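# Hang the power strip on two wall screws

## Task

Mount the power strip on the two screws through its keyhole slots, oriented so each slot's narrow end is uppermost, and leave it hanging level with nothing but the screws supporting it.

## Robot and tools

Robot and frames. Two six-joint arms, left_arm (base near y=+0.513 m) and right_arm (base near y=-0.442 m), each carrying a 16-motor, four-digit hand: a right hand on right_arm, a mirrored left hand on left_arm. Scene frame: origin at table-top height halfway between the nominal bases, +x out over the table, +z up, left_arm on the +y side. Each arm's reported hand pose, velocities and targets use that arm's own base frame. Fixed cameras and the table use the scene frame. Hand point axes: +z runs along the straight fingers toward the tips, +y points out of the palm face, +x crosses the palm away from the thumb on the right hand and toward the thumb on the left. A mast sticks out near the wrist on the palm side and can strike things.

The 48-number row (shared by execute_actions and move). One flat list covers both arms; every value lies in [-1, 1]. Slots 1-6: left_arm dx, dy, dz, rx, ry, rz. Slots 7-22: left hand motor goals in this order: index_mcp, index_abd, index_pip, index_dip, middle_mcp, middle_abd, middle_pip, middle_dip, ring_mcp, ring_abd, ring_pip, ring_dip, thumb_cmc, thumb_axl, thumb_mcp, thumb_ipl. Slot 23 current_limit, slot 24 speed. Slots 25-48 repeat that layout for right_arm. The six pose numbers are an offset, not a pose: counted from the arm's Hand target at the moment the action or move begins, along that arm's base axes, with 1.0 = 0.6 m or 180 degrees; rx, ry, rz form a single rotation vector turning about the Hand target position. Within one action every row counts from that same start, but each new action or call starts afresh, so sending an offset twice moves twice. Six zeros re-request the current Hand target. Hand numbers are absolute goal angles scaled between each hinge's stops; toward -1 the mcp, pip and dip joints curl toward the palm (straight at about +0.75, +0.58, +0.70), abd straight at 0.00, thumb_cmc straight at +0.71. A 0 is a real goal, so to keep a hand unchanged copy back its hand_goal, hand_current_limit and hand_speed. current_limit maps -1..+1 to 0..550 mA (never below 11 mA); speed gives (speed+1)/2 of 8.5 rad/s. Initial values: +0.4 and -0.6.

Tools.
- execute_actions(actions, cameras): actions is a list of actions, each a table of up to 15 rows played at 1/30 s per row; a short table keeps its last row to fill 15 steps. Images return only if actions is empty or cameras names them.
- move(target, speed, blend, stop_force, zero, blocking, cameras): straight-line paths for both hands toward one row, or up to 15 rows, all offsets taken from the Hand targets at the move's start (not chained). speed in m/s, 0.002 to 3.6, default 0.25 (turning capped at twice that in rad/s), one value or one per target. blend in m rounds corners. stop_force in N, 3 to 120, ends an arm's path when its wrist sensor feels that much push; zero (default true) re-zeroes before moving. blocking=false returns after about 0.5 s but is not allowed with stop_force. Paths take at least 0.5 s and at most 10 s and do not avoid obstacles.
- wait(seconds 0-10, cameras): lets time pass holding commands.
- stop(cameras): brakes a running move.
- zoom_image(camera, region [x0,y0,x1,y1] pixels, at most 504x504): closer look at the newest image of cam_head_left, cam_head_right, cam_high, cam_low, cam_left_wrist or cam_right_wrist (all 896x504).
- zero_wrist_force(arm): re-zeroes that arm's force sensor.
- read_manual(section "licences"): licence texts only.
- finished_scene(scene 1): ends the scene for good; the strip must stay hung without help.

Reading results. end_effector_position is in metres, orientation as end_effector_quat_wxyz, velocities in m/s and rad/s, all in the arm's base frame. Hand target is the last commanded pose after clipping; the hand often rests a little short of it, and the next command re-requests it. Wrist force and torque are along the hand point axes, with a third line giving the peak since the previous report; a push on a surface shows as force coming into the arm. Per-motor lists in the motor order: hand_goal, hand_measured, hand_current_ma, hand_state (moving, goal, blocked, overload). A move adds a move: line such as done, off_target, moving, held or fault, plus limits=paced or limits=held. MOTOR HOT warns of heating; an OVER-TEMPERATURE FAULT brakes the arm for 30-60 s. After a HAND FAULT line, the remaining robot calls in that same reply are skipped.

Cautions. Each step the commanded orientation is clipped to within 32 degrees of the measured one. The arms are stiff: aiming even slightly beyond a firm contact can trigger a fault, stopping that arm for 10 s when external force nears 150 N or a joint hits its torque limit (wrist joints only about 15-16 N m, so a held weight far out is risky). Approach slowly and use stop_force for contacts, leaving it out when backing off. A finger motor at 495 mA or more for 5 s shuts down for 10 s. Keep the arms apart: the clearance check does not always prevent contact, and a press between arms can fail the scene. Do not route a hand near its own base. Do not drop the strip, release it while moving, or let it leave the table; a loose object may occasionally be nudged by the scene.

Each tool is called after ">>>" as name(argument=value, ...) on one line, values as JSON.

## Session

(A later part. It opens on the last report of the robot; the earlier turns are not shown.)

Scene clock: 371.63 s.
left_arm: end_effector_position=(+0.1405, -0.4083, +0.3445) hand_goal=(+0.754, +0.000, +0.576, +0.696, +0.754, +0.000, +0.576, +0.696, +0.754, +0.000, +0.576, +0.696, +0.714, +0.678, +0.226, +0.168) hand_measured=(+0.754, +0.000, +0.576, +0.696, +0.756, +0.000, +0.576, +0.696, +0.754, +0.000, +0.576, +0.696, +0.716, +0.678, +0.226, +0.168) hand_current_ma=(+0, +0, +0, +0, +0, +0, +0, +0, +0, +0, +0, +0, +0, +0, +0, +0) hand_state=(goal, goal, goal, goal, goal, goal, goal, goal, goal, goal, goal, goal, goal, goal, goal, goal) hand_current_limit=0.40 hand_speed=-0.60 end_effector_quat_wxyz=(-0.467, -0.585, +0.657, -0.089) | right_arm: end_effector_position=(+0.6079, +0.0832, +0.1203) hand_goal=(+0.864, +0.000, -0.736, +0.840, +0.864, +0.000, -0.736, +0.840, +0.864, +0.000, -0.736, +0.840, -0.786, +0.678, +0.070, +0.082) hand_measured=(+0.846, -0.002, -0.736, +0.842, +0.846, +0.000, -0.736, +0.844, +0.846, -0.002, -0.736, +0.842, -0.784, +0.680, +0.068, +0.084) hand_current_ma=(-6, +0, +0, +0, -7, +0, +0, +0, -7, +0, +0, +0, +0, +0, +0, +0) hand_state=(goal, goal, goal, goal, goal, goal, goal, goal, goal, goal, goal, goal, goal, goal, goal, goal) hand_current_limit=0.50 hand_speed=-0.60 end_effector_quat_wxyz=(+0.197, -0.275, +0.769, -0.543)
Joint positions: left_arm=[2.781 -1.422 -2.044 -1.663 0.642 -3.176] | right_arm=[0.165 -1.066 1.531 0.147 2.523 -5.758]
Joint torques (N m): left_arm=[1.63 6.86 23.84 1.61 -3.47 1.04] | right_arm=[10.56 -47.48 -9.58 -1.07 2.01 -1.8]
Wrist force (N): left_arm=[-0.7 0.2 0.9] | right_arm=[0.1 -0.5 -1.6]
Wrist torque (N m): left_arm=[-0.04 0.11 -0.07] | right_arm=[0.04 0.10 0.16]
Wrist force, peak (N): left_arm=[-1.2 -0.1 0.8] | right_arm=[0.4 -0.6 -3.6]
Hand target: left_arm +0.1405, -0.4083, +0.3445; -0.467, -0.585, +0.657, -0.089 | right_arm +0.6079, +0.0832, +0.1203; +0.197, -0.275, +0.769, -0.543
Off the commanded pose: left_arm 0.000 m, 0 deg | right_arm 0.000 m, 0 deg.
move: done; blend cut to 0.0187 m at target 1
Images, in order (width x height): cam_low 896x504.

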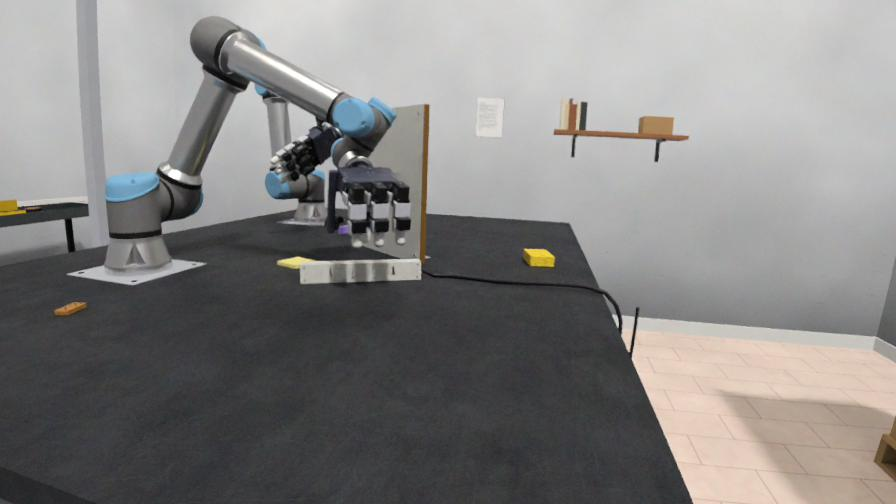

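>>> move(target=[[0,0,0,0,0,0, 0.754,0,0.576,0.696,0.754,0,0.576,0.696,0.754,0,0.576,0.696,0.714,0.678,0.226,0.168,0.4,-0.6, 0.0278,0.0303,0,0,0,-0.0183, 0.864,0,-0.736,0.84,0.864,0,-0.736,0.84,0.864,0,-0.736,0.84,-0.786,0.678,0.35,0.082,0.5,-0.6],[0,0,0,0,0,0, 0.754,0,0.576,0.696,0.754,0,0.576,0.696,0.754,0,0.576,0.696,0.714,0.678,0.226,0.168,0.4,-0.6, 0.0278,0.0303,-0.1203,0,0,-0.0183, 0.864,0,-0.736,0.84,0.864,0,-0.736,0.84,0.864,0,-0.736,0.84,-0.786,0.678,0.35,0.082,0.5,-0.6],[0,0,0,0,0,0, 0.754,0,0.576,0.696,0.754,0,0.576,0.696,0.754,0,0.576,0.696,0.714,0.678,0.226,0.168,0.4,-0.6, 0.102,-0.0903,-0.1203,0,0,-0.0183, 0.864,0,-0.736,0.84,0.864,0,-0.736,0.84,0.864,0,-0.736,0.84,-0.786,0.678,0.35,0.082,0.5,-0.6]], speed=[0.2,0.15,0.08])

>>> move(target=[0,0,0,0,0,0, 0.754,0,0.576,0.696,0.754,0,0.576,0.696,0.754,0,0.576,0.696,0.714,0.678,0.226,0.168,0.4,-0.6, -0.0078,0.0147,0.1203,0,0,0, 0.864,0,-0.736,0.84,0.864,0,-0.736,0.84,0.864,0,-0.736,0.84,-0.786,0.678,0.07,0.082,0.5,-0.6], speed=0.2, cameras=["cam_low"])

>>> zoom_image(camera="cam_low", region=[280, 250, 430, 310])

Scene clock: 375.93 s.
left_arm: end_effector_position=(+0.1405, -0.4083, +0.3445) hand_goal=(+0.754, +0.000, +0.576, +0.696, +0.754, +0.000, +0.576, +0.696, +0.754, +0.000, +0.576, +0.696, +0.714, +0.678, +0.226, +0.168) hand_measured=(+0.754, +0.000, +0.576, +0.696, +0.756, +0.000, +0.576, +0.696, +0.754, +0.000, +0.576, +0.696, +0.716, +0.678, +0.226, +0.168) hand_current_ma=(+0, +0, +0, +0, +0, +0, +0, +0, +0, +0, +0, +0, +0, +0, +0, +0) hand_state=(goal, goal, goal, goal, goal, goal, goal, goal, goal, goal, goal, goal, goal, goal, goal, goal) hand_current_limit=0.40 hand_speed=-0.60 end_effector_quat_wxyz=(-0.467, -0.585, +0.657, -0.089) | right_arm: end_effector_position=(+0.6690, +0.0292, +0.0481) hand_goal=(+0.864, +0.000, -0.736, +0.840, +0.864, +0.000, -0.736, +0.840, +0.864, +0.000, -0.736, +0.840, -0.786, +0.678, +0.350, +0.082) hand_measured=(+0.846, -0.002, -0.736, +0.842, +0.846, +0.000, -0.736, +0.844, +0.846, -0.002, -0.736, +0.842, -0.784, +0.680, +0.358, +0.086) hand_current_ma=(-6, +0, +0, +0, -7, +0, +0, +0, -6, +0, +0, +0, +0, +0, +2, +0) hand_state=(goal, goal, goal, goal, goal, goal, goal, goal, goal, goal, goal, goal, goal, goal, goal, goal) hand_current_limit=0.50 hand_speed=-0.60 end_effector_quat_wxyz=(+0.181, -0.253, +0.776, -0.548)
Joint positions: left_arm=[2.781 -1.422 -2.044 -1.663 0.642 -3.176] | right_arm=[0.062 -0.889 1.437 0.031 2.486 -5.801]
Joint torques (N m): left_arm=[0.31 7.06 23.26 1.73 -3.48 0.96] | right_arm=[-10.55 -38.24 -21.13 -1.2 -0.72 -1.96]
Wrist force (N): left_arm=[-0.8 0.0 0.5] | right_arm=[-0.1 -0.5 -2.6]
Wrist torque (N m): left_arm=[-0.04 0.11 -0.07] | right_arm=[0.02 0.13 0.14]
Wrist force, peak (N): left_arm=[-1.0 0.2 1.2] | right_arm=[0.2 0.1 -3.0]
Hand target: left_arm +0.1405, -0.4083, +0.3445; -0.467, -0.585, +0.657, -0.089 | right_arm +0.6691, +0.0291, +0.0481; +0.181, -0.253, +0.776, -0.548
Off the commanded pose: left_arm 0.000 m, 0 deg | right_arm 0.000 m, 0 deg.
move: done

Scene clock: 377.00 s.
left_arm: end_effector_position=(+0.1405, -0.4083, +0.3445) hand_goal=(+0.754, +0.000, +0.576, +0.696, +0.754, +0.000, +0.576, +0.696, +0.754, +0.000, +0.576, +0.696, +0.714, +0.678, +0.226, +0.168) hand_measured=(+0.754, +0.000, +0.576, +0.696, +0.756, +0.000, +0.576, +0.696, +0.754, +0.000, +0.576, +0.696, +0.716, +0.678, +0.226, +0.168) hand_current_ma=(+0, +0, +0, +0, +0, +0, +0, +0, +0, +0, +0, +0, +0, +0, +0, +0) hand_state=(goal, goal, goal, goal, goal, goal, goal, goal, goal, goal, goal, goal, goal, goal, goal, goal) hand_current_limit=0.40 hand_speed=-0.60 end_effector_quat_wxyz=(-0.467, -0.585, +0.657, -0.089) | right_arm: end_effector_position=(+0.6644, +0.0379, +0.1203) hand_goal=(+0.864, +0.000, -0.736, +0.840, +0.864, +0.000, -0.736, +0.840, +0.864, +0.000, -0.736, +0.840, -0.786, +0.678, +0.070, +0.082) hand_measured=(+0.846, -0.002, -0.736, +0.842, +0.846, +0.000, -0.736, +0.844, +0.846, -0.002, -0.736, +0.842, -0.784, +0.680, +0.072, +0.084) hand_current_ma=(-6, +0, +0, +0, -7, +0, +0, +0, -6, +0, +0, +0, +0, +0, +0, +0) hand_state=(goal, goal, goal, goal, goal, goal, goal, goal, goal, goal, goal, goal, goal, goal, goal, goal) hand_current_limit=0.50 hand_speed=-0.60 end_effector_quat_wxyz=(+0.182, -0.253, +0.776, -0.548)
Joint positions: left_arm=[2.781 -1.422 -2.044 -1.663 0.642 -3.176] | right_arm=[0.078 -0.969 1.37 0.189 2.499 -5.786]
Joint torques (N m): left_arm=[0.99 8.31 23.64 1.75 -3.36 1.15] | right_arm=[10.42 -51.15 -22.3 2.35 2.35 1.39]
Wrist force (N): left_arm=[-1.0 0.0 0.8] | right_arm=[0.1 -0.5 -1.8]
Wrist torque (N m): left_arm=[-0.07 0.14 -0.08] | right_arm=[0.06 0.08 0.16]
Wrist force, peak (N): left_arm=[-1.1 0.1 0.9] | right_arm=[-0.1 -1.2 -3.7]
Hand target: left_arm +0.1405, -0.4083, +0.3445; -0.467, -0.585, +0.657, -0.089 | right_arm +0.6644, +0.0379, +0.1203; +0.181, -0.253, +0.776, -0.548
Off the commanded pose: left_arm 0.000 m, 0 deg | right_arm 0.000 m, 0 deg.
move: done
Images, in order (width x height): cam_low 896x504.

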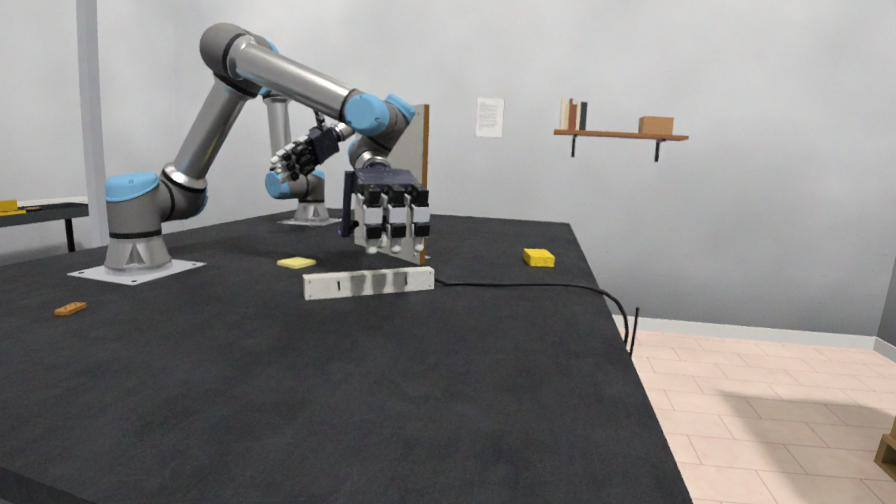

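Scaled by 3.360 from the camera's 896x504 image, which has a finer 1280x720 frame.

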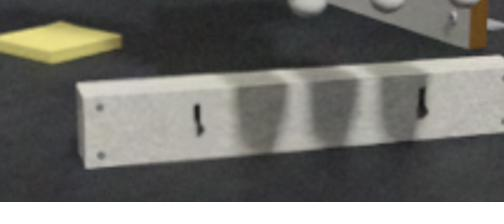

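>>> zoom_image(camera="cam_low", region=[295, 260, 445, 310])

Scaled by 3.360 from the camera's 896x504 image, which has a finer 1280x720 frame.

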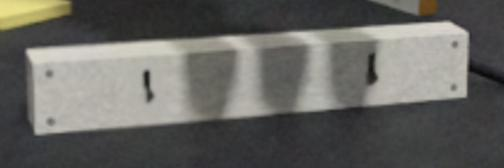

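>>> move(target=[[0,0,0,0,0,0, 0.754,0,0.576,0.696,0.754,0,0.576,0.696,0.754,0,0.576,0.696,0.714,0.678,0.226,0.168,0.4,-0.6, -0.064,0.0295,0,0,0,0.0244, 0.864,0,-0.736,0.84,0.864,0,-0.736,0.84,0.864,0,-0.736,0.84,-0.786,0.678,0.07,0.082,0.5,-0.6],[0,0,0,0,0,0, 0.754,0,0.576,0.696,0.754,0,0.576,0.696,0.754,0,0.576,0.696,0.714,0.678,0.226,0.168,0.4,-0.6, -0.064,0.0295,-0.1138,0,0,0.0244, 0.44,0,-0.76,0.83,0.42,0,-0.76,0.83,0.40,0,-0.76,0.83,-0.786,0.678,-0.6,0.04,0.75,-0.85],[0,0,0,0,0,0, 0.754,0,0.576,0.696,0.754,0,0.576,0.696,0.754,0,0.576,0.696,0.714,0.678,0.226,0.168,0.4,-0.6, -0.064,0.0295,-0.1138,0,0,0.0244, 0.43,0,-0.76,0.83,0.41,0,-0.76,0.83,0.39,0,-0.76,0.83,-0.786,0.678,-0.6,0.04,0.75,-0.85]], speed=0.15)

>>> move(target=[[0,0,0,0,0,0, 0.754,0,0.576,0.696,0.754,0,0.576,0.696,0.754,0,0.576,0.696,0.714,0.678,0.226,0.168,0.4,-0.6, 0,0,0.035,0,0,0, 0.43,0,-0.76,0.83,0.41,0,-0.76,0.83,0.38,0,-0.76,0.83,-0.786,0.678,-0.6,0.04,0.75,-0.85],[0,0,0,0,0,0, 0.754,0,0.576,0.696,0.754,0,0.576,0.696,0.754,0,0.576,0.696,0.714,0.678,0.226,0.168,0.4,-0.6, 0,0,0.035,0.1959,0.1553,0, 0.43,0,-0.76,0.83,0.41,0,-0.76,0.83,0.38,0,-0.76,0.83,-0.786,0.678,-0.6,0.04,0.75,-0.85],[0,0,0,0,0,0, 0.754,0,0.576,0.696,0.754,0,0.576,0.696,0.754,0,0.576,0.696,0.714,0.678,0.226,0.168,0.4,-0.6, 0,0,-0.008,0.1959,0.1553,0, 0.43,0,-0.76,0.83,0.41,0,-0.76,0.83,0.38,0,-0.76,0.83,-0.786,0.678,-0.6,0.04,0.75,-0.85]], speed=[0.08,0.2,0.06])

>>> move(target=[0,0,0,0,0,0, 0.754,0,0.576,0.696,0.754,0,0.576,0.696,0.754,0,0.576,0.696,0.714,0.678,0.226,0.168,0.4,-0.6, 0.003,-0.004,-0.0165,0,0,0, 0.43,0,-0.76,0.83,0.41,0,-0.76,0.83,0.38,0,-0.76,0.83,-0.786,0.678,-0.6,0.04,0.75,-0.85], speed=0.015, stop_force=7, cameras=["cam_low"])

>>> zoom_image(camera="cam_low", region=[295, 250, 375, 310])

Scene clock: 381.87 s.
left_arm: end_effector_position=(+0.1405, -0.4083, +0.3445) hand_goal=(+0.754, +0.000, +0.576, +0.696, +0.754, +0.000, +0.576, +0.696, +0.754, +0.000, +0.576, +0.696, +0.714, +0.678, +0.226, +0.168) hand_measured=(+0.754, +0.000, +0.576, +0.696, +0.756, +0.000, +0.576, +0.696, +0.754, +0.000, +0.576, +0.696, +0.716, +0.678, +0.226, +0.168) hand_current_ma=(+0, +0, +0, +0, +0, +0, +0, +0, +0, +0, +0, +0, +0, +0, +0, +0) hand_state=(goal, goal, goal, goal, goal, goal, goal, goal, goal, goal, goal, goal, goal, goal, goal, goal) hand_current_limit=0.40 hand_speed=-0.60 end_effector_quat_wxyz=(-0.467, -0.585, +0.657, -0.089) | right_arm: end_effector_position=(+0.6260, +0.0556, +0.0520) hand_goal=(+0.430, +0.000, -0.760, +0.830, +0.410, +0.000, -0.760, +0.830, +0.390, +0.000, -0.760, +0.830, -0.786, +0.678, -0.600, +0.040) hand_measured=(+0.544, -0.002, -0.740, +0.838, +0.530, +0.000, -0.740, +0.840, +0.512, -0.002, -0.736, +0.838, -0.780, +0.680, -0.166, +0.068) hand_current_ma=(+228, +0, +7, +1, +245, +0, +7, +2, +254, +0, +9, +1, +1, +0, +481, +25) hand_state=(blocked, goal, goal, goal, blocked, goal, goal, goal, blocked, goal, blocked, goal, goal, goal, blocked, blocked) hand_current_limit=0.75 hand_speed=-0.85 end_effector_quat_wxyz=(+0.202, -0.282, +0.766, -0.541)
Joint positions: left_arm=[2.781 -1.422 -2.044 -1.663 0.642 -3.176] | right_arm=[0.101 -0.992 1.602 -0.058 2.454 -5.833]
Joint torques (N m): left_arm=[1.41 7.49 22.24 1.66 -3.46 1] | right_arm=[-7.11 -33.59 -8.38 1.73 -0.49 -1.78]
Wrist force (N): left_arm=[-0.9 0.0 0.8] | right_arm=[-0.9 -14.0 -1.9]
Wrist torque (N m): left_arm=[-0.07 0.13 -0.08] | right_arm=[-0.10 0.05 -0.14]
Wrist force, peak (N): left_arm=[-1.1 -0.1 0.9] | right_arm=[-0.9 -14.0 -1.9]
Hand target: left_arm +0.1405, -0.4083, +0.3445; -0.467, -0.585, +0.657, -0.089 | right_arm +0.6260, +0.0556, +0.0520; +0.202, -0.282, +0.766, -0.541
Off the commanded pose: left_arm 0.000 m, 0 deg | right_arm 0.000 m, 0 deg.
move: done

Scene clock: 385.93 s.
left_arm: end_effector_position=(+0.1405, -0.4083, +0.3445) hand_goal=(+0.754, +0.000, +0.576, +0.696, +0.754, +0.000, +0.576, +0.696, +0.754, +0.000, +0.576, +0.696, +0.714, +0.678, +0.226, +0.168) hand_measured=(+0.754, +0.000, +0.576, +0.696, +0.756, +0.000, +0.576, +0.696, +0.754, +0.000, +0.576, +0.696, +0.716, +0.678, +0.226, +0.168) hand_current_ma=(+0, +0, +0, +0, +0, +0, +0, +0, +0, +0, +0, +0, +0, +0, +0, +0) hand_state=(goal, goal, goal, goal, goal, goal, goal, goal, goal, goal, goal, goal, goal, goal, goal, goal) hand_current_limit=0.40 hand_speed=-0.60 end_effector_quat_wxyz=(-0.467, -0.585, +0.657, -0.089) | right_arm: end_effector_position=(+0.6260, +0.0556, +0.0473) hand_goal=(+0.430, +0.000, -0.760, +0.830, +0.410, +0.000, -0.760, +0.830, +0.380, +0.000, -0.760, +0.830, -0.786, +0.678, -0.600, +0.040) hand_measured=(+0.524, -0.002, -0.720, +0.850, +0.486, +0.000, -0.726, +0.848, +0.434, +0.000, -0.710, +0.850, -0.760, +0.690, -0.166, +0.098) hand_current_ma=(+154, +0, +26, +7, +104, +0, +19, +6, +54, +0, +40, +8, +11, +3, +481, +96) hand_state=(blocked, goal, blocked, goal, blocked, goal, blocked, goal, blocked, goal, blocked, blocked, blocked, goal, blocked, blocked) hand_current_limit=0.75 hand_speed=-0.85 end_effector_quat_wxyz=(+0.089, -0.329, +0.918, -0.203)
Joint positions: left_arm=[2.781 -1.422 -2.044 -1.663 0.642 -3.176] | right_arm=[-0.137 -0.782 1.139 0.856 1.844 -5.587]
Joint torques (N m): left_arm=[1.67 7.46 22.9 1.65 -3.34 1.08] | right_arm=[-8.97 -43.92 -9.82 0.21 -0.97 -1.84]
Wrist force (N): left_arm=[-1.1 0.0 0.8] | right_arm=[0.6 0.1 1.2]
Wrist torque (N m): left_arm=[-0.06 0.15 -0.09] | right_arm=[0.25 -0.29 0.11]
Wrist force, peak (N): left_arm=[-1.1 0.0 1.1] | right_arm=[-0.6 -14.0 -1.5]
Hand target: left_arm +0.1405, -0.4083, +0.3445; -0.467, -0.585, +0.657, -0.089 | right_arm +0.6260, +0.0556, +0.0472; +0.089, -0.329, +0.918, -0.203
Off the commanded pose: left_arm 0.000 m, 0 deg | right_arm 0.000 m, 0 deg.
move: done

Scene clock: 387.67 s.
left_arm: end_effector_position=(+0.1405, -0.4083, +0.3445) hand_goal=(+0.754, +0.000, +0.576, +0.696, +0.754, +0.000, +0.576, +0.696, +0.754, +0.000, +0.576, +0.696, +0.714, +0.678, +0.226, +0.168) hand_measured=(+0.754, +0.000, +0.576, +0.696, +0.756, +0.000, +0.576, +0.696, +0.754, +0.000, +0.576, +0.696, +0.716, +0.678, +0.226, +0.168) hand_current_ma=(+0, +0, +0, +0, +0, +0, +0, +0, +0, +0, +0, +0, +0, +0, +0, +0) hand_state=(goal, goal, goal, goal, goal, goal, goal, goal, goal, goal, goal, goal, goal, goal, goal, goal) hand_current_limit=0.40 hand_speed=-0.60 end_effector_quat_wxyz=(-0.467, -0.585, +0.657, -0.089) | right_arm: end_effector_position=(+0.6272, +0.0539, +0.0405) hand_goal=(+0.430, +0.000, -0.760, +0.830, +0.410, +0.000, -0.760, +0.830, +0.380, +0.000, -0.760, +0.830, -0.786, +0.678, -0.600, +0.040) hand_measured=(+0.512, -0.002, -0.730, +0.844, +0.486, +0.000, -0.728, +0.848, +0.442, -0.002, -0.702, +0.856, -0.768, +0.686, -0.166, +0.102) hand_current_ma=(+120, +0, +15, +4, +101, +0, +17, +6, +69, +0, +56, +11, +6, +2, +481, +113) hand_state=(blocked, goal, blocked, goal, blocked, goal, blocked, goal, blocked, goal, blocked, blocked, goal, goal, blocked, blocked) hand_current_limit=0.75 hand_speed=-0.85 end_effector_quat_wxyz=(+0.089, -0.329, +0.918, -0.203)
Joint positions: left_arm=[2.781 -1.422 -2.044 -1.663 0.642 -3.176] | right_arm=[-0.14 -0.773 1.141 0.844 1.843 -5.589]
Joint torques (N m): left_arm=[0.91 7.7 23.33 1.89 -3.4 1.16] | right_arm=[10.92 -54.8 -20.84 3.87 0.81 1.42]
Wrist force (N): left_arm=[-1.1 -0.2 0.7] | right_arm=[0.8 -2.7 -2.0]
Wrist torque (N m): left_arm=[-0.07 0.14 -0.09] | right_arm=[0.05 -0.17 0.03]
Wrist force, peak (N): left_arm=[-1.0 0.1 1.0] | right_arm=[0.2 -7.1 -9.0]
Hand target: left_arm +0.1405, -0.4083, +0.3445; -0.467, -0.585, +0.657, -0.089 | right_arm +0.6272, +0.0539, +0.0405; +0.089, -0.329, +0.918, -0.203 (not the last commanded pose)
Off the commanded pose: left_arm 0.000 m, 0 deg | right_arm 0.003 m, 0 deg.
move: contact (right_arm)
Images, in order (width x height): cam_low 896x504.

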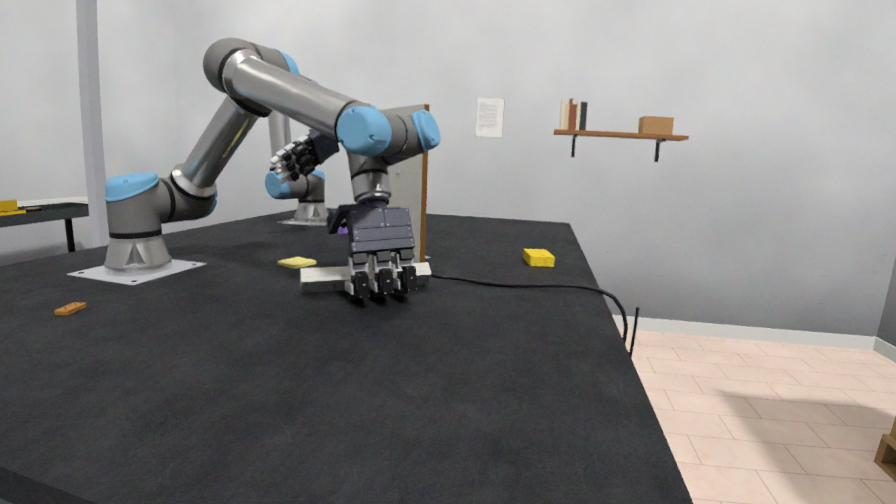

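Scaled by 6.300 from the camera's 896x504 image, which has a finer 1280x720 frame.

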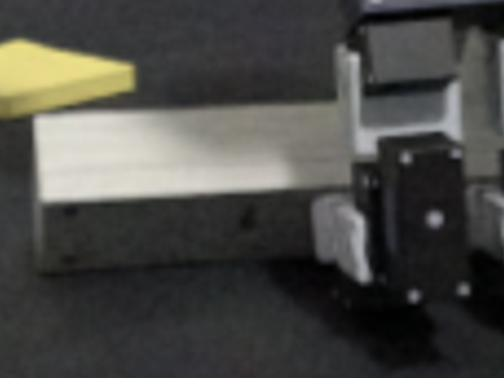

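>>> move(target=[0,0,0,0,0,0, 0.754,0,0.576,0.696,0.754,0,0.576,0.696,0.754,0,0.576,0.696,0.714,0.678,0.226,0.168,0.4,-0.6, 0,0,-0.002,0,0,0, 0.512,0,-0.73,0.848,0.486,0,-0.728,0.848,0.442,0,-0.702,0.856,-0.775,0.686,-0.22,0.09,-0.2,-0.9], speed=0.01)

>>> move(target=[0,0,0,0,0,0, 0.754,0,0.576,0.696,0.754,0,0.576,0.696,0.754,0,0.576,0.696,0.714,0.678,0.226,0.168,0.4,-0.6, 0,0,0,0,0,0, 0.525,0,-0.73,0.85,0.50,0,-0.728,0.85,0.456,0,-0.702,0.858,-0.77,0.688,-0.145,0.11,-0.2,-0.97], speed=0.01)

>>> move(target=[0,0,0,0,0,0, 0.754,0,0.576,0.696,0.754,0,0.576,0.696,0.754,0,0.576,0.696,0.714,0.678,0.226,0.168,0.4,-0.6, 0.0207,-0.0261,0,0,0,0, 0.525,0,-0.73,0.85,0.50,0,-0.728,0.85,0.456,0,-0.702,0.858,-0.77,0.688,-0.14,0.11,0,-0.97], speed=0.08, cameras=["cam_low"])

>>> zoom_image(camera="cam_low", region=[295, 250, 375, 310])

Scene clock: 388.77 s.
left_arm: end_effector_position=(+0.1405, -0.4083, +0.3445) hand_goal=(+0.754, +0.000, +0.576, +0.696, +0.754, +0.000, +0.576, +0.696, +0.754, +0.000, +0.576, +0.696, +0.714, +0.678, +0.226, +0.168) hand_measured=(+0.754, +0.000, +0.576, +0.696, +0.756, +0.000, +0.576, +0.696, +0.754, +0.000, +0.576, +0.696, +0.716, +0.678, +0.226, +0.168) hand_current_ma=(+0, +0, +0, +0, +0, +0, +0, +0, +0, +0, +0, +0, +0, +0, +0, +0) hand_state=(goal, goal, goal, goal, goal, goal, goal, goal, goal, goal, goal, goal, goal, goal, goal, goal) hand_current_limit=0.40 hand_speed=-0.60 end_effector_quat_wxyz=(-0.467, -0.585, +0.657, -0.089) | right_arm: end_effector_position=(+0.6272, +0.0539, +0.0393) hand_goal=(+0.512, +0.000, -0.730, +0.848, +0.486, +0.000, -0.728, +0.848, +0.442, +0.000, -0.702, +0.856, -0.774, +0.686, -0.220, +0.090) hand_measured=(+0.516, -0.002, -0.724, +0.850, +0.488, +0.000, -0.722, +0.852, +0.446, -0.002, -0.698, +0.860, -0.768, +0.686, -0.156, +0.110) hand_current_ma=(+0, +0, +1, +0, +0, +0, +1, +0, +0, +0, +0, +0, +1, +0, +108, +12) hand_state=(goal, goal, goal, goal, goal, goal, goal, goal, goal, goal, goal, goal, goal, goal, blocked, goal) hand_current_limit=-0.20 hand_speed=-0.90 end_effector_quat_wxyz=(+0.089, -0.329, +0.918, -0.203)
Joint positions: left_arm=[2.781 -1.422 -2.044 -1.663 0.642 -3.176] | right_arm=[-0.14 -0.772 1.142 0.842 1.843 -5.589]
Joint torques (N m): left_arm=[1.45 7.73 22.95 1.67 -3.46 1.14] | right_arm=[8.27 -40.74 -8.25 -0.38 0.79 1.39]
Wrist force (N): left_arm=[-1.0 -0.3 0.9] | right_arm=[0.4 -2.2 -2.9]
Wrist torque (N m): left_arm=[-0.11 0.14 -0.08] | right_arm=[0.02 -0.10 -0.01]
Wrist force, peak (N): left_arm=[-1.1 -0.1 1.0] | right_arm=[1.1 -3.6 -3.5]
Hand target: left_arm +0.1405, -0.4083, +0.3445; -0.467, -0.585, +0.657, -0.089 | right_arm +0.6272, +0.0539, +0.0393; +0.089, -0.329, +0.918, -0.203
Off the commanded pose: left_arm 0.000 m, 0 deg | right_arm 0.000 m, 0 deg.
move: done

Scene clock: 389.27 s.
left_arm: end_effector_position=(+0.1405, -0.4083, +0.3445) hand_goal=(+0.754, +0.000, +0.576, +0.696, +0.754, +0.000, +0.576, +0.696, +0.754, +0.000, +0.576, +0.696, +0.714, +0.678, +0.226, +0.168) hand_measured=(+0.754, +0.000, +0.576, +0.696, +0.756, +0.000, +0.576, +0.696, +0.754, +0.000, +0.576, +0.696, +0.716, +0.678, +0.226, +0.168) hand_current_ma=(+0, +0, +0, +0, +0, +0, +0, +0, +0, +0, +0, +0, +0, +0, +0, +0) hand_state=(goal, goal, goal, goal, goal, goal, goal, goal, goal, goal, goal, goal, goal, goal, goal, goal) hand_current_limit=0.40 hand_speed=-0.60 end_effector_quat_wxyz=(-0.467, -0.585, +0.657, -0.089) | right_arm: end_effector_position=(+0.6272, +0.0539, +0.0393) hand_goal=(+0.526, +0.000, -0.730, +0.850, +0.500, +0.000, -0.728, +0.850, +0.456, +0.000, -0.702, +0.858, -0.770, +0.688, -0.144, +0.110) hand_measured=(+0.526, -0.002, -0.724, +0.850, +0.498, +0.000, -0.722, +0.852, +0.456, -0.002, -0.698, +0.860, -0.770, +0.686, -0.164, +0.114) hand_current_ma=(+0, +0, +1, +0, +0, +0, +1, +0, +0, +0, +0, +0, +0, +0, +9, +1) hand_state=(goal, goal, goal, goal, goal, goal, goal, goal, goal, goal, goal, goal, goal, goal, moving, goal) hand_current_limit=-0.20 hand_speed=-0.97 end_effector_quat_wxyz=(+0.089, -0.329, +0.918, -0.203)
Joint positions: left_arm=[2.781 -1.422 -2.044 -1.663 0.642 -3.176] | right_arm=[-0.14 -0.772 1.142 0.842 1.843 -5.589]
Joint torques (N m): left_arm=[0.5 7.44 22.96 1.66 -3.37 1.15] | right_arm=[6.74 -42 -8.69 -0.42 0.79 1.33]
Wrist force (N): left_arm=[-0.9 0.0 0.8] | right_arm=[0.4 -1.4 -2.5]
Wrist torque (N m): left_arm=[-0.08 0.13 -0.08] | right_arm=[0.07 -0.11 0.01]
Wrist force, peak (N): left_arm=[-1.0 -0.1 1.0] | right_arm=[0.2 -2.5 -3.8]
Hand target: left_arm +0.1405, -0.4083, +0.3445; -0.467, -0.585, +0.657, -0.089 | right_arm +0.6272, +0.0539, +0.0393; +0.089, -0.329, +0.918, -0.203
Off the commanded pose: left_arm 0.000 m, 0 deg | right_arm 0.000 m, 0 deg.
move: done

Scene clock: 390.20 s.
left_arm: end_effector_position=(+0.1405, -0.4083, +0.3445) hand_goal=(+0.754, +0.000, +0.576, +0.696, +0.754, +0.000, +0.576, +0.696, +0.754, +0.000, +0.576, +0.696, +0.714, +0.678, +0.226, +0.168) hand_measured=(+0.754, +0.000, +0.576, +0.696, +0.756, +0.000, +0.576, +0.696, +0.754, +0.000, +0.576, +0.696, +0.716, +0.678, +0.226, +0.168) hand_current_ma=(+0, +0, +0, +0, +0, +0, +0, +0, +0, +0, +0, +0, +0, +0, +0, +0) hand_state=(goal, goal, goal, goal, goal, goal, goal, goal, goal, goal, goal, goal, goal, goal, goal, goal) hand_current_limit=0.40 hand_speed=-0.60 end_effector_quat_wxyz=(-0.467, -0.585, +0.657, -0.089) | right_arm: end_effector_position=(+0.6396, +0.0383, +0.0393) hand_goal=(+0.526, +0.000, -0.730, +0.850, +0.500, +0.000, -0.728, +0.850, +0.456, +0.000, -0.702, +0.858, -0.770, +0.688, -0.140, +0.110) hand_measured=(+0.526, -0.002, -0.724, +0.850, +0.498, +0.000, -0.722, +0.852, +0.456, -0.002, -0.698, +0.860, -0.772, +0.686, -0.144, +0.112) hand_current_ma=(+0, +0, +1, +0, +0, +0, +1, +0, +0, +0, +0, +0, +0, +0, -1, +0) hand_state=(goal, goal, goal, goal, goal, goal, goal, goal, goal, goal, goal, goal, goal, goal, goal, goal) hand_current_limit=0.00 hand_speed=-0.97 end_effector_quat_wxyz=(+0.089, -0.329, +0.918, -0.203)
Joint positions: left_arm=[2.781 -1.422 -2.044 -1.663 0.642 -3.176] | right_arm=[-0.163 -0.745 1.091 0.86 1.835 -5.612]
Joint torques (N m): left_arm=[1.59 8.24 23.01 1.57 -3.34 1.07] | right_arm=[-9.26 -43.37 -20.42 3.97 -1.02 -1.69]
Wrist force (N): left_arm=[-1.1 -0.1 0.7] | right_arm=[0.4 -0.7 -0.4]
Wrist torque (N m): left_arm=[-0.07 0.15 -0.08] | right_arm=[0.14 -0.14 0.02]
Wrist force, peak (N): left_arm=[-1.2 -0.2 0.8] | right_arm=[0.6 -1.2 -2.4]
Hand target: left_arm +0.1405, -0.4083, +0.3445; -0.467, -0.585, +0.657, -0.089 | right_arm +0.6397, +0.0383, +0.0393; +0.089, -0.329, +0.918, -0.203
Off the commanded pose: left_arm 0.000 m, 0 deg | right_arm 0.000 m, 0 deg.
move: done
Images, in order (width x height): cam_low 896x504.

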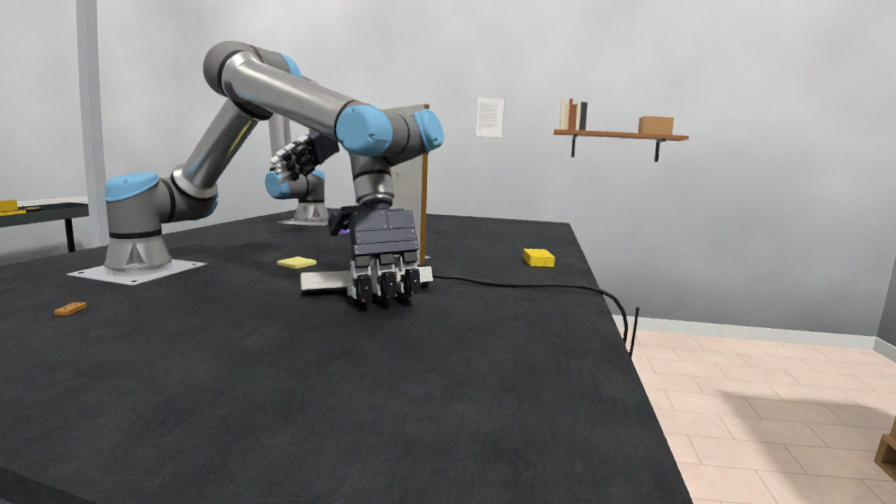

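Scaled by 6.300 from the camera's 896x504 image, which has a finer 1280x720 frame.

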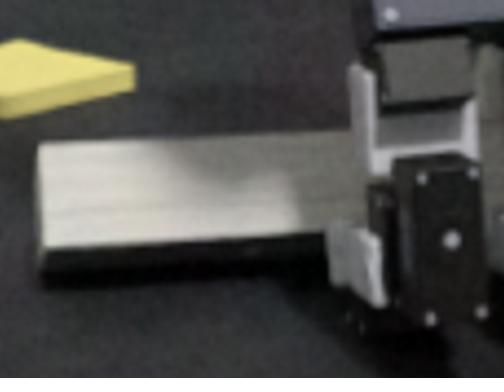

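>>> move(target=[0,0,0,0,0,0, 0.754,0,0.576,0.696,0.754,0,0.576,0.696,0.754,0,0.576,0.696,0.714,0.678,0.226,0.168,0.4,-0.6, 0.0052,-0.0065,0,0,0,0, 0.525,0,-0.73,0.85,0.50,0,-0.728,0.85,0.456,0,-0.702,0.858,-0.77,0.688,-0.14,0.11,0,-0.97], speed=0.08, cameras=["cam_low"])

>>> zoom_image(camera="cam_low", region=[295, 250, 375, 310])

>>> zoom_image(camera="cam_low", region=[360, 250, 440, 310])

Scene clock: 391.47 s.
left_arm: end_effector_position=(+0.1405, -0.4083, +0.3445) hand_goal=(+0.754, +0.000, +0.576, +0.696, +0.754, +0.000, +0.576, +0.696, +0.754, +0.000, +0.576, +0.696, +0.714, +0.678, +0.226, +0.168) hand_measured=(+0.754, +0.000, +0.576, +0.696, +0.756, +0.000, +0.576, +0.696, +0.754, +0.000, +0.576, +0.696, +0.716, +0.678, +0.226, +0.168) hand_current_ma=(+0, +0, +0, +0, +0, +0, +0, +0, +0, +0, +0, +0, +0, +0, +0, +0) hand_state=(goal, goal, goal, goal, goal, goal, goal, goal, goal, goal, goal, goal, goal, goal, goal, goal) hand_current_limit=0.40 hand_speed=-0.60 end_effector_quat_wxyz=(-0.467, -0.585, +0.657, -0.089) | right_arm: end_effector_position=(+0.6427, +0.0344, +0.0393) hand_goal=(+0.526, +0.000, -0.730, +0.850, +0.500, +0.000, -0.728, +0.850, +0.456, +0.000, -0.702, +0.858, -0.770, +0.688, -0.140, +0.110) hand_measured=(+0.526, -0.002, -0.724, +0.850, +0.498, +0.000, -0.722, +0.852, +0.456, -0.002, -0.698, +0.860, -0.772, +0.686, -0.144, +0.112) hand_current_ma=(+0, +0, +1, +0, +0, +0, +1, +0, +0, +0, +0, +0, +0, +0, -1, +0) hand_state=(goal, goal, goal, goal, goal, goal, goal, goal, goal, goal, goal, goal, goal, goal, goal, goal) hand_current_limit=0.00 hand_speed=-0.97 end_effector_quat_wxyz=(+0.089, -0.329, +0.918, -0.203)
Joint positions: left_arm=[2.781 -1.422 -2.044 -1.663 0.642 -3.176] | right_arm=[-0.169 -0.738 1.077 0.865 1.833 -5.617]
Joint torques (N m): left_arm=[1.1 7.19 23.08 1.73 -3.42 1.07] | right_arm=[-9.37 -43.59 -22.34 4.19 -1.04 -1.89]
Wrist force (N): left_arm=[-1.0 -0.1 0.8] | right_arm=[0.4 -0.8 -0.5]
Wrist torque (N m): left_arm=[-0.09 0.15 -0.08] | right_arm=[0.14 -0.13 0.02]
Wrist force, peak (N): left_arm=[-0.9 -0.3 1.2] | right_arm=[0.3 -1.1 -0.4]
Hand target: left_arm +0.1405, -0.4083, +0.3445; -0.467, -0.585, +0.657, -0.089 | right_arm +0.6428, +0.0344, +0.0393; +0.089, -0.329, +0.918, -0.203
Off the commanded pose: left_arm 0.000 m, 0 deg | right_arm 0.000 m, 0 deg.
move: done
Images, in order (width x height): cam_low 896x504.

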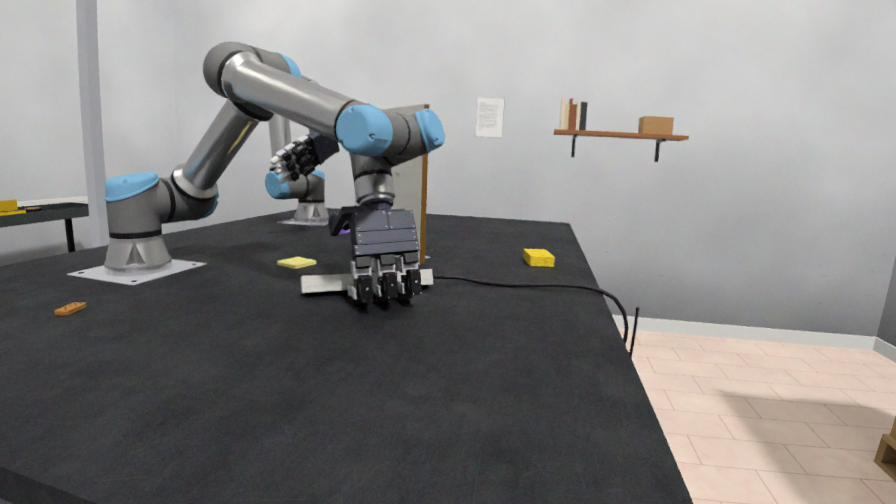

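Scaled by 6.300 from the camera's 896x504 image, which has a finer 1280x720 frame.

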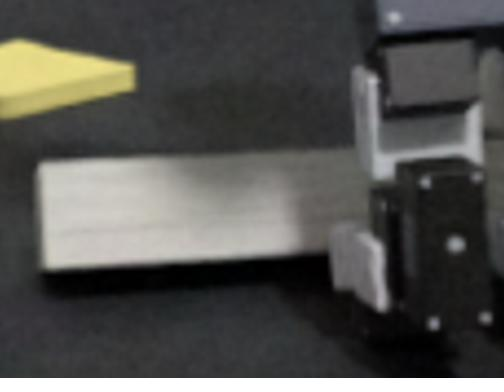

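Scaled by 6.300 from the camera's 896x504 image, which has a finer 1280x720 frame.

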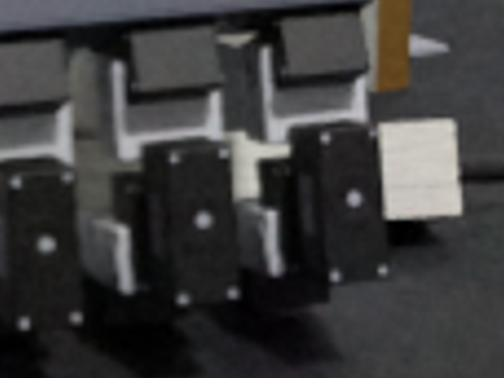

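>>> execute_actions(actions=[], cameras=["cam_low"])

>>> zoom_image(camera="cam_low", region=[100, 180, 350, 320])

Scene clock: 392.60 s.
left_arm: end_effector_position=(+0.1405, -0.4083, +0.3445) hand_goal=(+0.754, +0.000, +0.576, +0.696, +0.754, +0.000, +0.576, +0.696, +0.754, +0.000, +0.576, +0.696, +0.714, +0.678, +0.226, +0.168) hand_measured=(+0.754, +0.000, +0.576, +0.696, +0.756, +0.000, +0.576, +0.696, +0.754, +0.000, +0.576, +0.696, +0.716, +0.678, +0.226, +0.168) hand_current_ma=(+0, +0, +0, +0, +0, +0, +0, +0, +0, +0, +0, +0, +0, +0, +0, +0) hand_state=(goal, goal, goal, goal, goal, goal, goal, goal, goal, goal, goal, goal, goal, goal, goal, goal) hand_current_limit=0.40 hand_speed=-0.60 end_effector_quat_wxyz=(-0.467, -0.585, +0.657, -0.089) | right_arm: end_effector_position=(+0.6428, +0.0344, +0.0393) hand_goal=(+0.526, +0.000, -0.730, +0.850, +0.500, +0.000, -0.728, +0.850, +0.456, +0.000, -0.702, +0.858, -0.770, +0.688, -0.140, +0.110) hand_measured=(+0.526, -0.002, -0.724, +0.850, +0.498, +0.000, -0.722, +0.852, +0.456, -0.002, -0.698, +0.860, -0.772, +0.686, -0.144, +0.112) hand_current_ma=(+0, +0, +1, +0, +0, +0, +1, +0, +0, +0, +0, +0, +0, +0, -1, +0) hand_state=(goal, goal, goal, goal, goal, goal, goal, goal, goal, goal, goal, goal, goal, goal, goal, goal) hand_current_limit=0.00 hand_speed=-0.97 end_effector_quat_wxyz=(+0.089, -0.329, +0.918, -0.203)
Joint positions: left_arm=[2.781 -1.422 -2.044 -1.663 0.642 -3.176] | right_arm=[-0.169 -0.738 1.077 0.866 1.833 -5.617]
Joint velocities: within noise
Joint torques (N m): left_arm=[1.23 7.36 23.03 1.65 -3.41 1.04] | right_arm=[-9.31 -43.87 -21.82 3.98 -1.06 -1.83]
Wrist force (N): left_arm=[-1.0 0.0 0.6] | right_arm=[0.4 -0.9 -0.4]
Wrist torque (N m): left_arm=[-0.05 0.14 -0.08] | right_arm=[0.15 -0.12 0.02]
Wrist force, peak (N): left_arm=[-0.9 0.3 1.0] | right_arm=[0.4 -1.2 -0.7]
Hand target: left_arm +0.1405, -0.4083, +0.3445; -0.467, -0.585, +0.657, -0.089 | right_arm +0.6428, +0.0344, +0.0393; +0.089, -0.329, +0.918, -0.203
Off the commanded pose: left_arm 0.000 m, 0 deg | right_arm 0.000 m, 0 deg.
Images, in order (width x height): cam_low 896x504.

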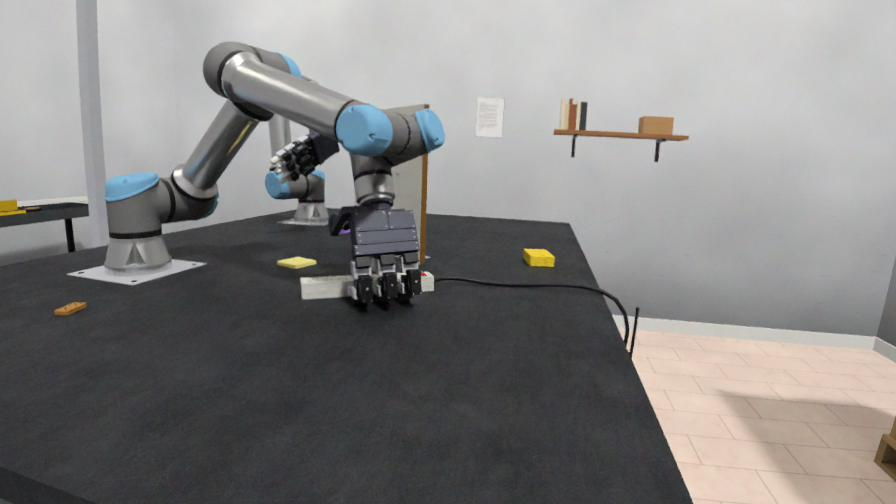

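Scaled by 2.016 from the camera's 896x504 image, which has a finer 1280x720 frame.

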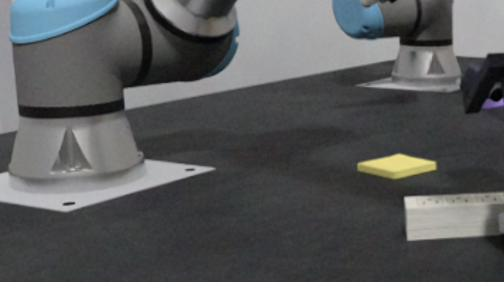

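>>> move(target=[0,0,0,0,0,0,0.754,0,0.576,0.696,0.754,0,0.576,0.696,0.754,0,0.576,0.696,0.714,0.678,0.226,0.168,0.4,-0.6, 0.0052,-0.0065,0,0,0,0,0.526,0,-0.73,0.85,0.5,0,-0.728,0.85,0.456,0,-0.702,0.858,-0.77,0.688,-0.14,0.11,0.0,-0.97], speed=0.05, cameras=["cam_low"])

>>> zoom_image(camera="cam_low", region=[290, 240, 450, 320])

Scene clock: 393.83 s.
left_arm: end_effector_position=(+0.1405, -0.4083, +0.3445) hand_goal=(+0.754, +0.000, +0.576, +0.696, +0.754, +0.000, +0.576, +0.696, +0.754, +0.000, +0.576, +0.696, +0.714, +0.678, +0.226, +0.168) hand_measured=(+0.754, +0.000, +0.576, +0.696, +0.756, +0.000, +0.576, +0.696, +0.754, +0.000, +0.576, +0.696, +0.716, +0.678, +0.226, +0.168) hand_current_ma=(+0, +0, +0, +0, +0, +0, +0, +0, +0, +0, +0, +0, +0, +0, +0, +0) hand_state=(goal, goal, goal, goal, goal, goal, goal, goal, goal, goal, goal, goal, goal, goal, goal, goal) hand_current_limit=0.40 hand_speed=-0.60 end_effector_quat_wxyz=(-0.467, -0.585, +0.657, -0.089) | right_arm: end_effector_position=(+0.6458, +0.0305, +0.0393) hand_goal=(+0.526, +0.000, -0.730, +0.850, +0.500, +0.000, -0.728, +0.850, +0.456, +0.000, -0.702, +0.858, -0.770, +0.688, -0.140, +0.110) hand_measured=(+0.526, -0.002, -0.724, +0.850, +0.498, +0.000, -0.722, +0.852, +0.456, -0.002, -0.698, +0.860, -0.772, +0.686, -0.144, +0.112) hand_current_ma=(+0, +0, +1, +0, +0, +0, +1, +0, +0, +0, +0, +0, +0, +0, -1, +0) hand_state=(goal, goal, goal, goal, goal, goal, goal, goal, goal, goal, goal, goal, goal, goal, goal, goal) hand_current_limit=0.00 hand_speed=-0.97 end_effector_quat_wxyz=(+0.089, -0.329, +0.918, -0.203)
Joint positions: left_arm=[2.781 -1.422 -2.044 -1.663 0.642 -3.176] | right_arm=[-0.174 -0.731 1.063 0.871 1.831 -5.623]
Joint torques (N m): left_arm=[1.1 6.99 23.61 2.04 -3.41 1.03] | right_arm=[-9.59 -43.4 -21.69 3.75 -1.03 -1.81]
Wrist force (N): left_arm=[-0.6 0.0 0.8] | right_arm=[0.5 -0.8 -0.6]
Wrist torque (N m): left_arm=[-0.07 0.09 -0.05] | right_arm=[0.14 -0.15 0.02]
Wrist force, peak (N): left_arm=[-1.0 0.0 1.3] | right_arm=[0.4 -1.2 -0.3]
Hand target: left_arm +0.1405, -0.4083, +0.3445; -0.467, -0.585, +0.657, -0.089 | right_arm +0.6459, +0.0305, +0.0393; +0.089, -0.329, +0.918, -0.203
Off the commanded pose: left_arm 0.000 m, 0 deg | right_arm 0.000 m, 0 deg.
move: done
Images, in order (width x height): cam_low 896x504.

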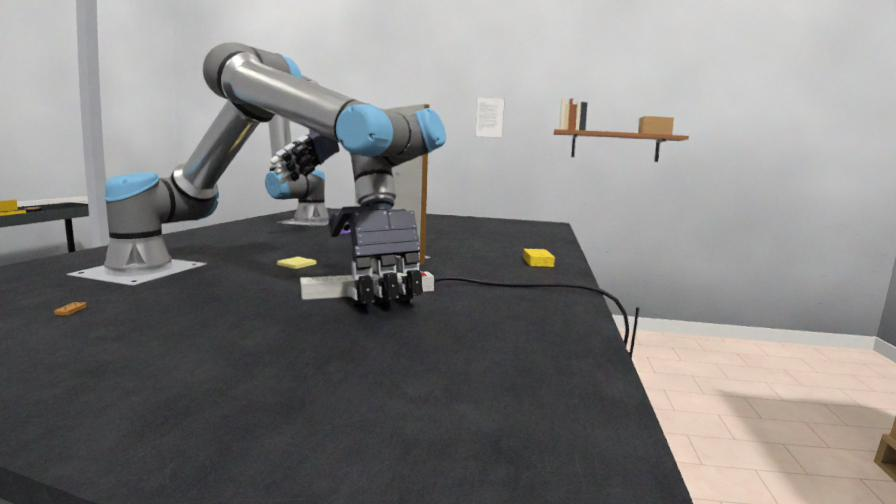

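Scaled by 3.150 from the camera's 896x504 image, which has a finer 1280x720 frame.

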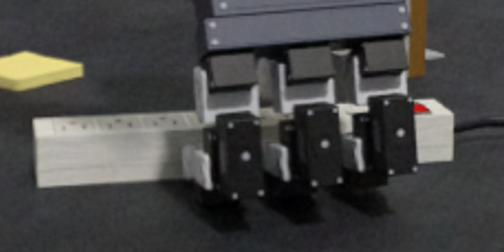

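>>> move(target=[0,0,0,0,0,0,0.754,0,0.576,0.696,0.754,0,0.576,0.696,0.754,0,0.576,0.696,0.714,0.678,0.226,0.168,0.4,-0.6, 0.0052,-0.0065,0,0,0,0,0.526,0,-0.73,0.85,0.5,0,-0.728,0.85,0.456,0,-0.702,0.858,-0.77,0.688,-0.14,0.11,0.0,-0.97], speed=0.05, cameras=["cam_low"])

>>> zoom_image(camera="cam_low", region=[290, 260, 370, 310])

>>> zoom_image(camera="cam_low", region=[380, 260, 460, 310])

Scene clock: 394.87 s.
left_arm: end_effector_position=(+0.1405, -0.4083, +0.3445) hand_goal=(+0.754, +0.000, +0.576, +0.696, +0.754, +0.000, +0.576, +0.696, +0.754, +0.000, +0.576, +0.696, +0.714, +0.678, +0.226, +0.168) hand_measured=(+0.754, +0.000, +0.576, +0.696, +0.756, +0.000, +0.576, +0.696, +0.754, +0.000, +0.576, +0.696, +0.716, +0.678, +0.226, +0.168) hand_current_ma=(+0, +0, +0, +0, +0, +0, +0, +0, +0, +0, +0, +0, +0, +0, +0, +0) hand_state=(goal, goal, goal, goal, goal, goal, goal, goal, goal, goal, goal, goal, goal, goal, goal, goal) hand_current_limit=0.40 hand_speed=-0.60 end_effector_quat_wxyz=(-0.467, -0.585, +0.657, -0.089) | right_arm: end_effector_position=(+0.6490, +0.0266, +0.0393) hand_goal=(+0.526, +0.000, -0.730, +0.850, +0.500, +0.000, -0.728, +0.850, +0.456, +0.000, -0.702, +0.858, -0.770, +0.688, -0.140, +0.110) hand_measured=(+0.526, -0.002, -0.724, +0.850, +0.498, +0.000, -0.722, +0.852, +0.456, -0.002, -0.698, +0.860, -0.772, +0.686, -0.144, +0.112) hand_current_ma=(+0, +0, +1, +0, +0, +0, +1, +0, +0, +0, +0, +0, +0, +0, -1, +0) hand_state=(goal, goal, goal, goal, goal, goal, goal, goal, goal, goal, goal, goal, goal, goal, goal, goal) hand_current_limit=0.00 hand_speed=-0.97 end_effector_quat_wxyz=(+0.089, -0.329, +0.918, -0.203)
Joint positions: left_arm=[2.781 -1.422 -2.044 -1.663 0.642 -3.176] | right_arm=[-0.18 -0.723 1.049 0.876 1.829 -5.628]
Joint torques (N m): left_arm=[1.96 6.95 23.03 1.74 -3.51 1] | right_arm=[-8.93 -44.73 -20.76 4.09 -1.01 -2.05]
Wrist force (N): left_arm=[-0.8 0.1 0.8] | right_arm=[0.2 -0.7 -0.4]
Wrist torque (N m): left_arm=[-0.06 0.12 -0.07] | right_arm=[0.14 -0.12 0.01]
Wrist force, peak (N): left_arm=[-1.1 0.0 1.0] | right_arm=[0.5 -0.9 -0.4]
Hand target: left_arm +0.1405, -0.4083, +0.3445; -0.467, -0.585, +0.657, -0.089 | right_arm +0.6490, +0.0266, +0.0393; +0.089, -0.329, +0.918, -0.203
Off the commanded pose: left_arm 0.000 m, 0 deg | right_arm 0.000 m, 0 deg.
move: done
Images, in order (width x height): cam_low 896x504.

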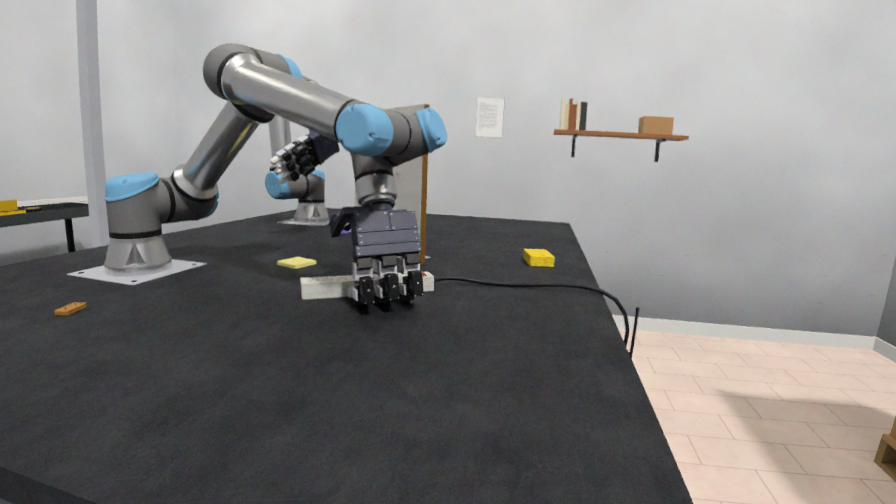

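Scaled by 6.300 from the camera's 896x504 image, which has a finer 1280x720 frame.

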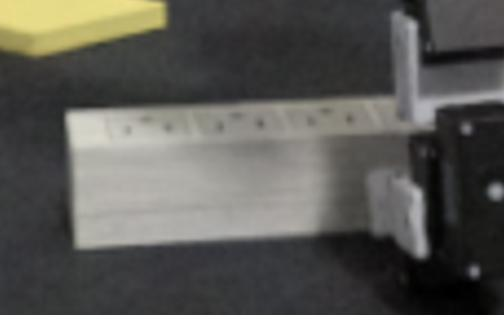

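Scaled by 6.300 from the camera's 896x504 image, which has a finer 1280x720 frame.

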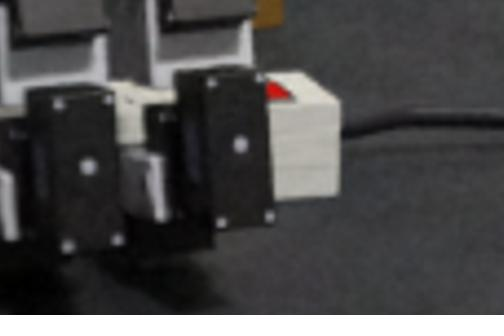

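>>> move(target=[0,0,0,0,0,0,0.754,0,0.576,0.696,0.754,0,0.576,0.696,0.754,0,0.576,0.696,0.714,0.678,0.226,0.168,0.4,-0.6, 0.0052,-0.0065,0,0,0,0,0.526,0,-0.73,0.85,0.5,0,-0.728,0.85,0.456,0,-0.702,0.858,-0.77,0.688,-0.14,0.11,0.0,-0.97], speed=0.05, cameras=["cam_low"])

>>> zoom_image(camera="cam_low", region=[290, 260, 370, 310])

>>> zoom_image(camera="cam_low", region=[380, 260, 460, 310])

Scene clock: 395.90 s.
left_arm: end_effector_position=(+0.1405, -0.4083, +0.3445) hand_goal=(+0.754, +0.000, +0.576, +0.696, +0.754, +0.000, +0.576, +0.696, +0.754, +0.000, +0.576, +0.696, +0.714, +0.678, +0.226, +0.168) hand_measured=(+0.754, +0.000, +0.576, +0.696, +0.756, +0.000, +0.576, +0.696, +0.754, +0.000, +0.576, +0.696, +0.716, +0.678, +0.226, +0.168) hand_current_ma=(+0, +0, +0, +0, +0, +0, +0, +0, +0, +0, +0, +0, +0, +0, +0, +0) hand_state=(goal, goal, goal, goal, goal, goal, goal, goal, goal, goal, goal, goal, goal, goal, goal, goal) hand_current_limit=0.40 hand_speed=-0.60 end_effector_quat_wxyz=(-0.467, -0.585, +0.657, -0.089) | right_arm: end_effector_position=(+0.6521, +0.0227, +0.0393) hand_goal=(+0.526, +0.000, -0.730, +0.850, +0.500, +0.000, -0.728, +0.850, +0.456, +0.000, -0.702, +0.858, -0.770, +0.688, -0.140, +0.110) hand_measured=(+0.526, -0.002, -0.724, +0.850, +0.498, +0.000, -0.722, +0.852, +0.456, -0.002, -0.698, +0.860, -0.772, +0.686, -0.144, +0.112) hand_current_ma=(+0, +0, +1, +0, +0, +0, +1, +0, +0, +0, +0, +0, +0, +0, -1, +0) hand_state=(goal, goal, goal, goal, goal, goal, goal, goal, goal, goal, goal, goal, goal, goal, goal, goal) hand_current_limit=0.00 hand_speed=-0.97 end_effector_quat_wxyz=(+0.089, -0.329, +0.918, -0.203)
Joint positions: left_arm=[2.781 -1.422 -2.044 -1.663 0.642 -3.176] | right_arm=[-0.185 -0.716 1.034 0.882 1.827 -5.633]
Joint torques (N m): left_arm=[1.37 7.09 23.25 1.83 -3.47 1.06] | right_arm=[-9.65 -45.91 -21.46 4.16 -1.05 -1.64]
Wrist force (N): left_arm=[-1.0 0.1 0.6] | right_arm=[0.4 -0.7 -0.5]
Wrist torque (N m): left_arm=[-0.03 0.14 -0.09] | right_arm=[0.15 -0.14 0.02]
Wrist force, peak (N): left_arm=[-1.2 0.1 0.9] | right_arm=[0.5 -1.0 -0.2]
Hand target: left_arm +0.1405, -0.4083, +0.3445; -0.467, -0.585, +0.657, -0.089 | right_arm +0.6521, +0.0227, +0.0393; +0.089, -0.329, +0.918, -0.203
Off the commanded pose: left_arm 0.000 m, 0 deg | right_arm 0.000 m, 0 deg.
move: done
Images, in order (width x height): cam_low 896x504.

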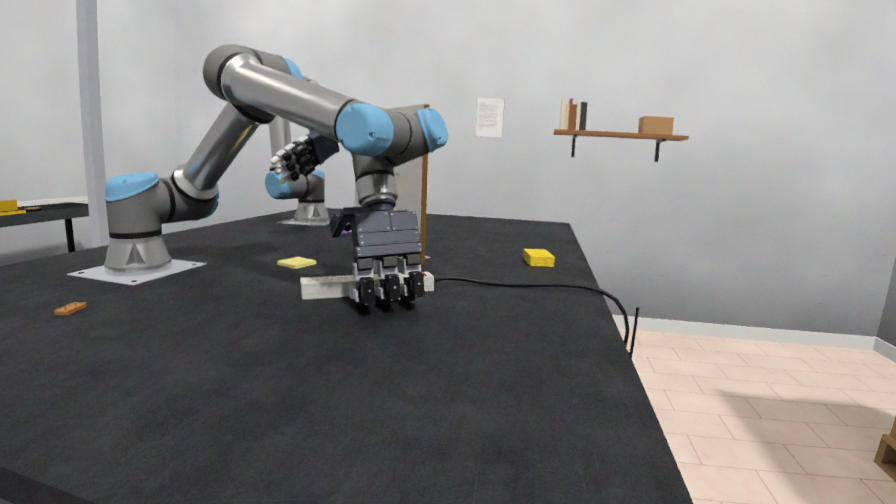

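Scaled by 6.300 from the camera's 896x504 image, which has a finer 1280x720 frame.

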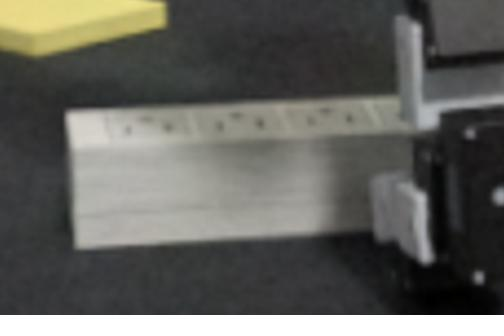

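Scaled by 6.300 from the camera's 896x504 image, which has a finer 1280x720 frame.

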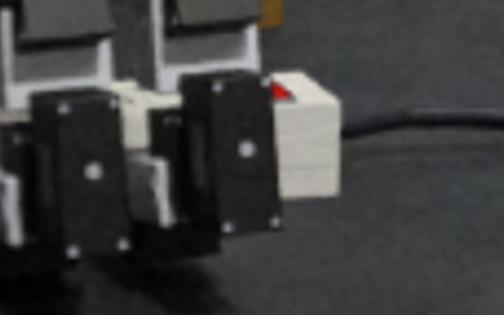

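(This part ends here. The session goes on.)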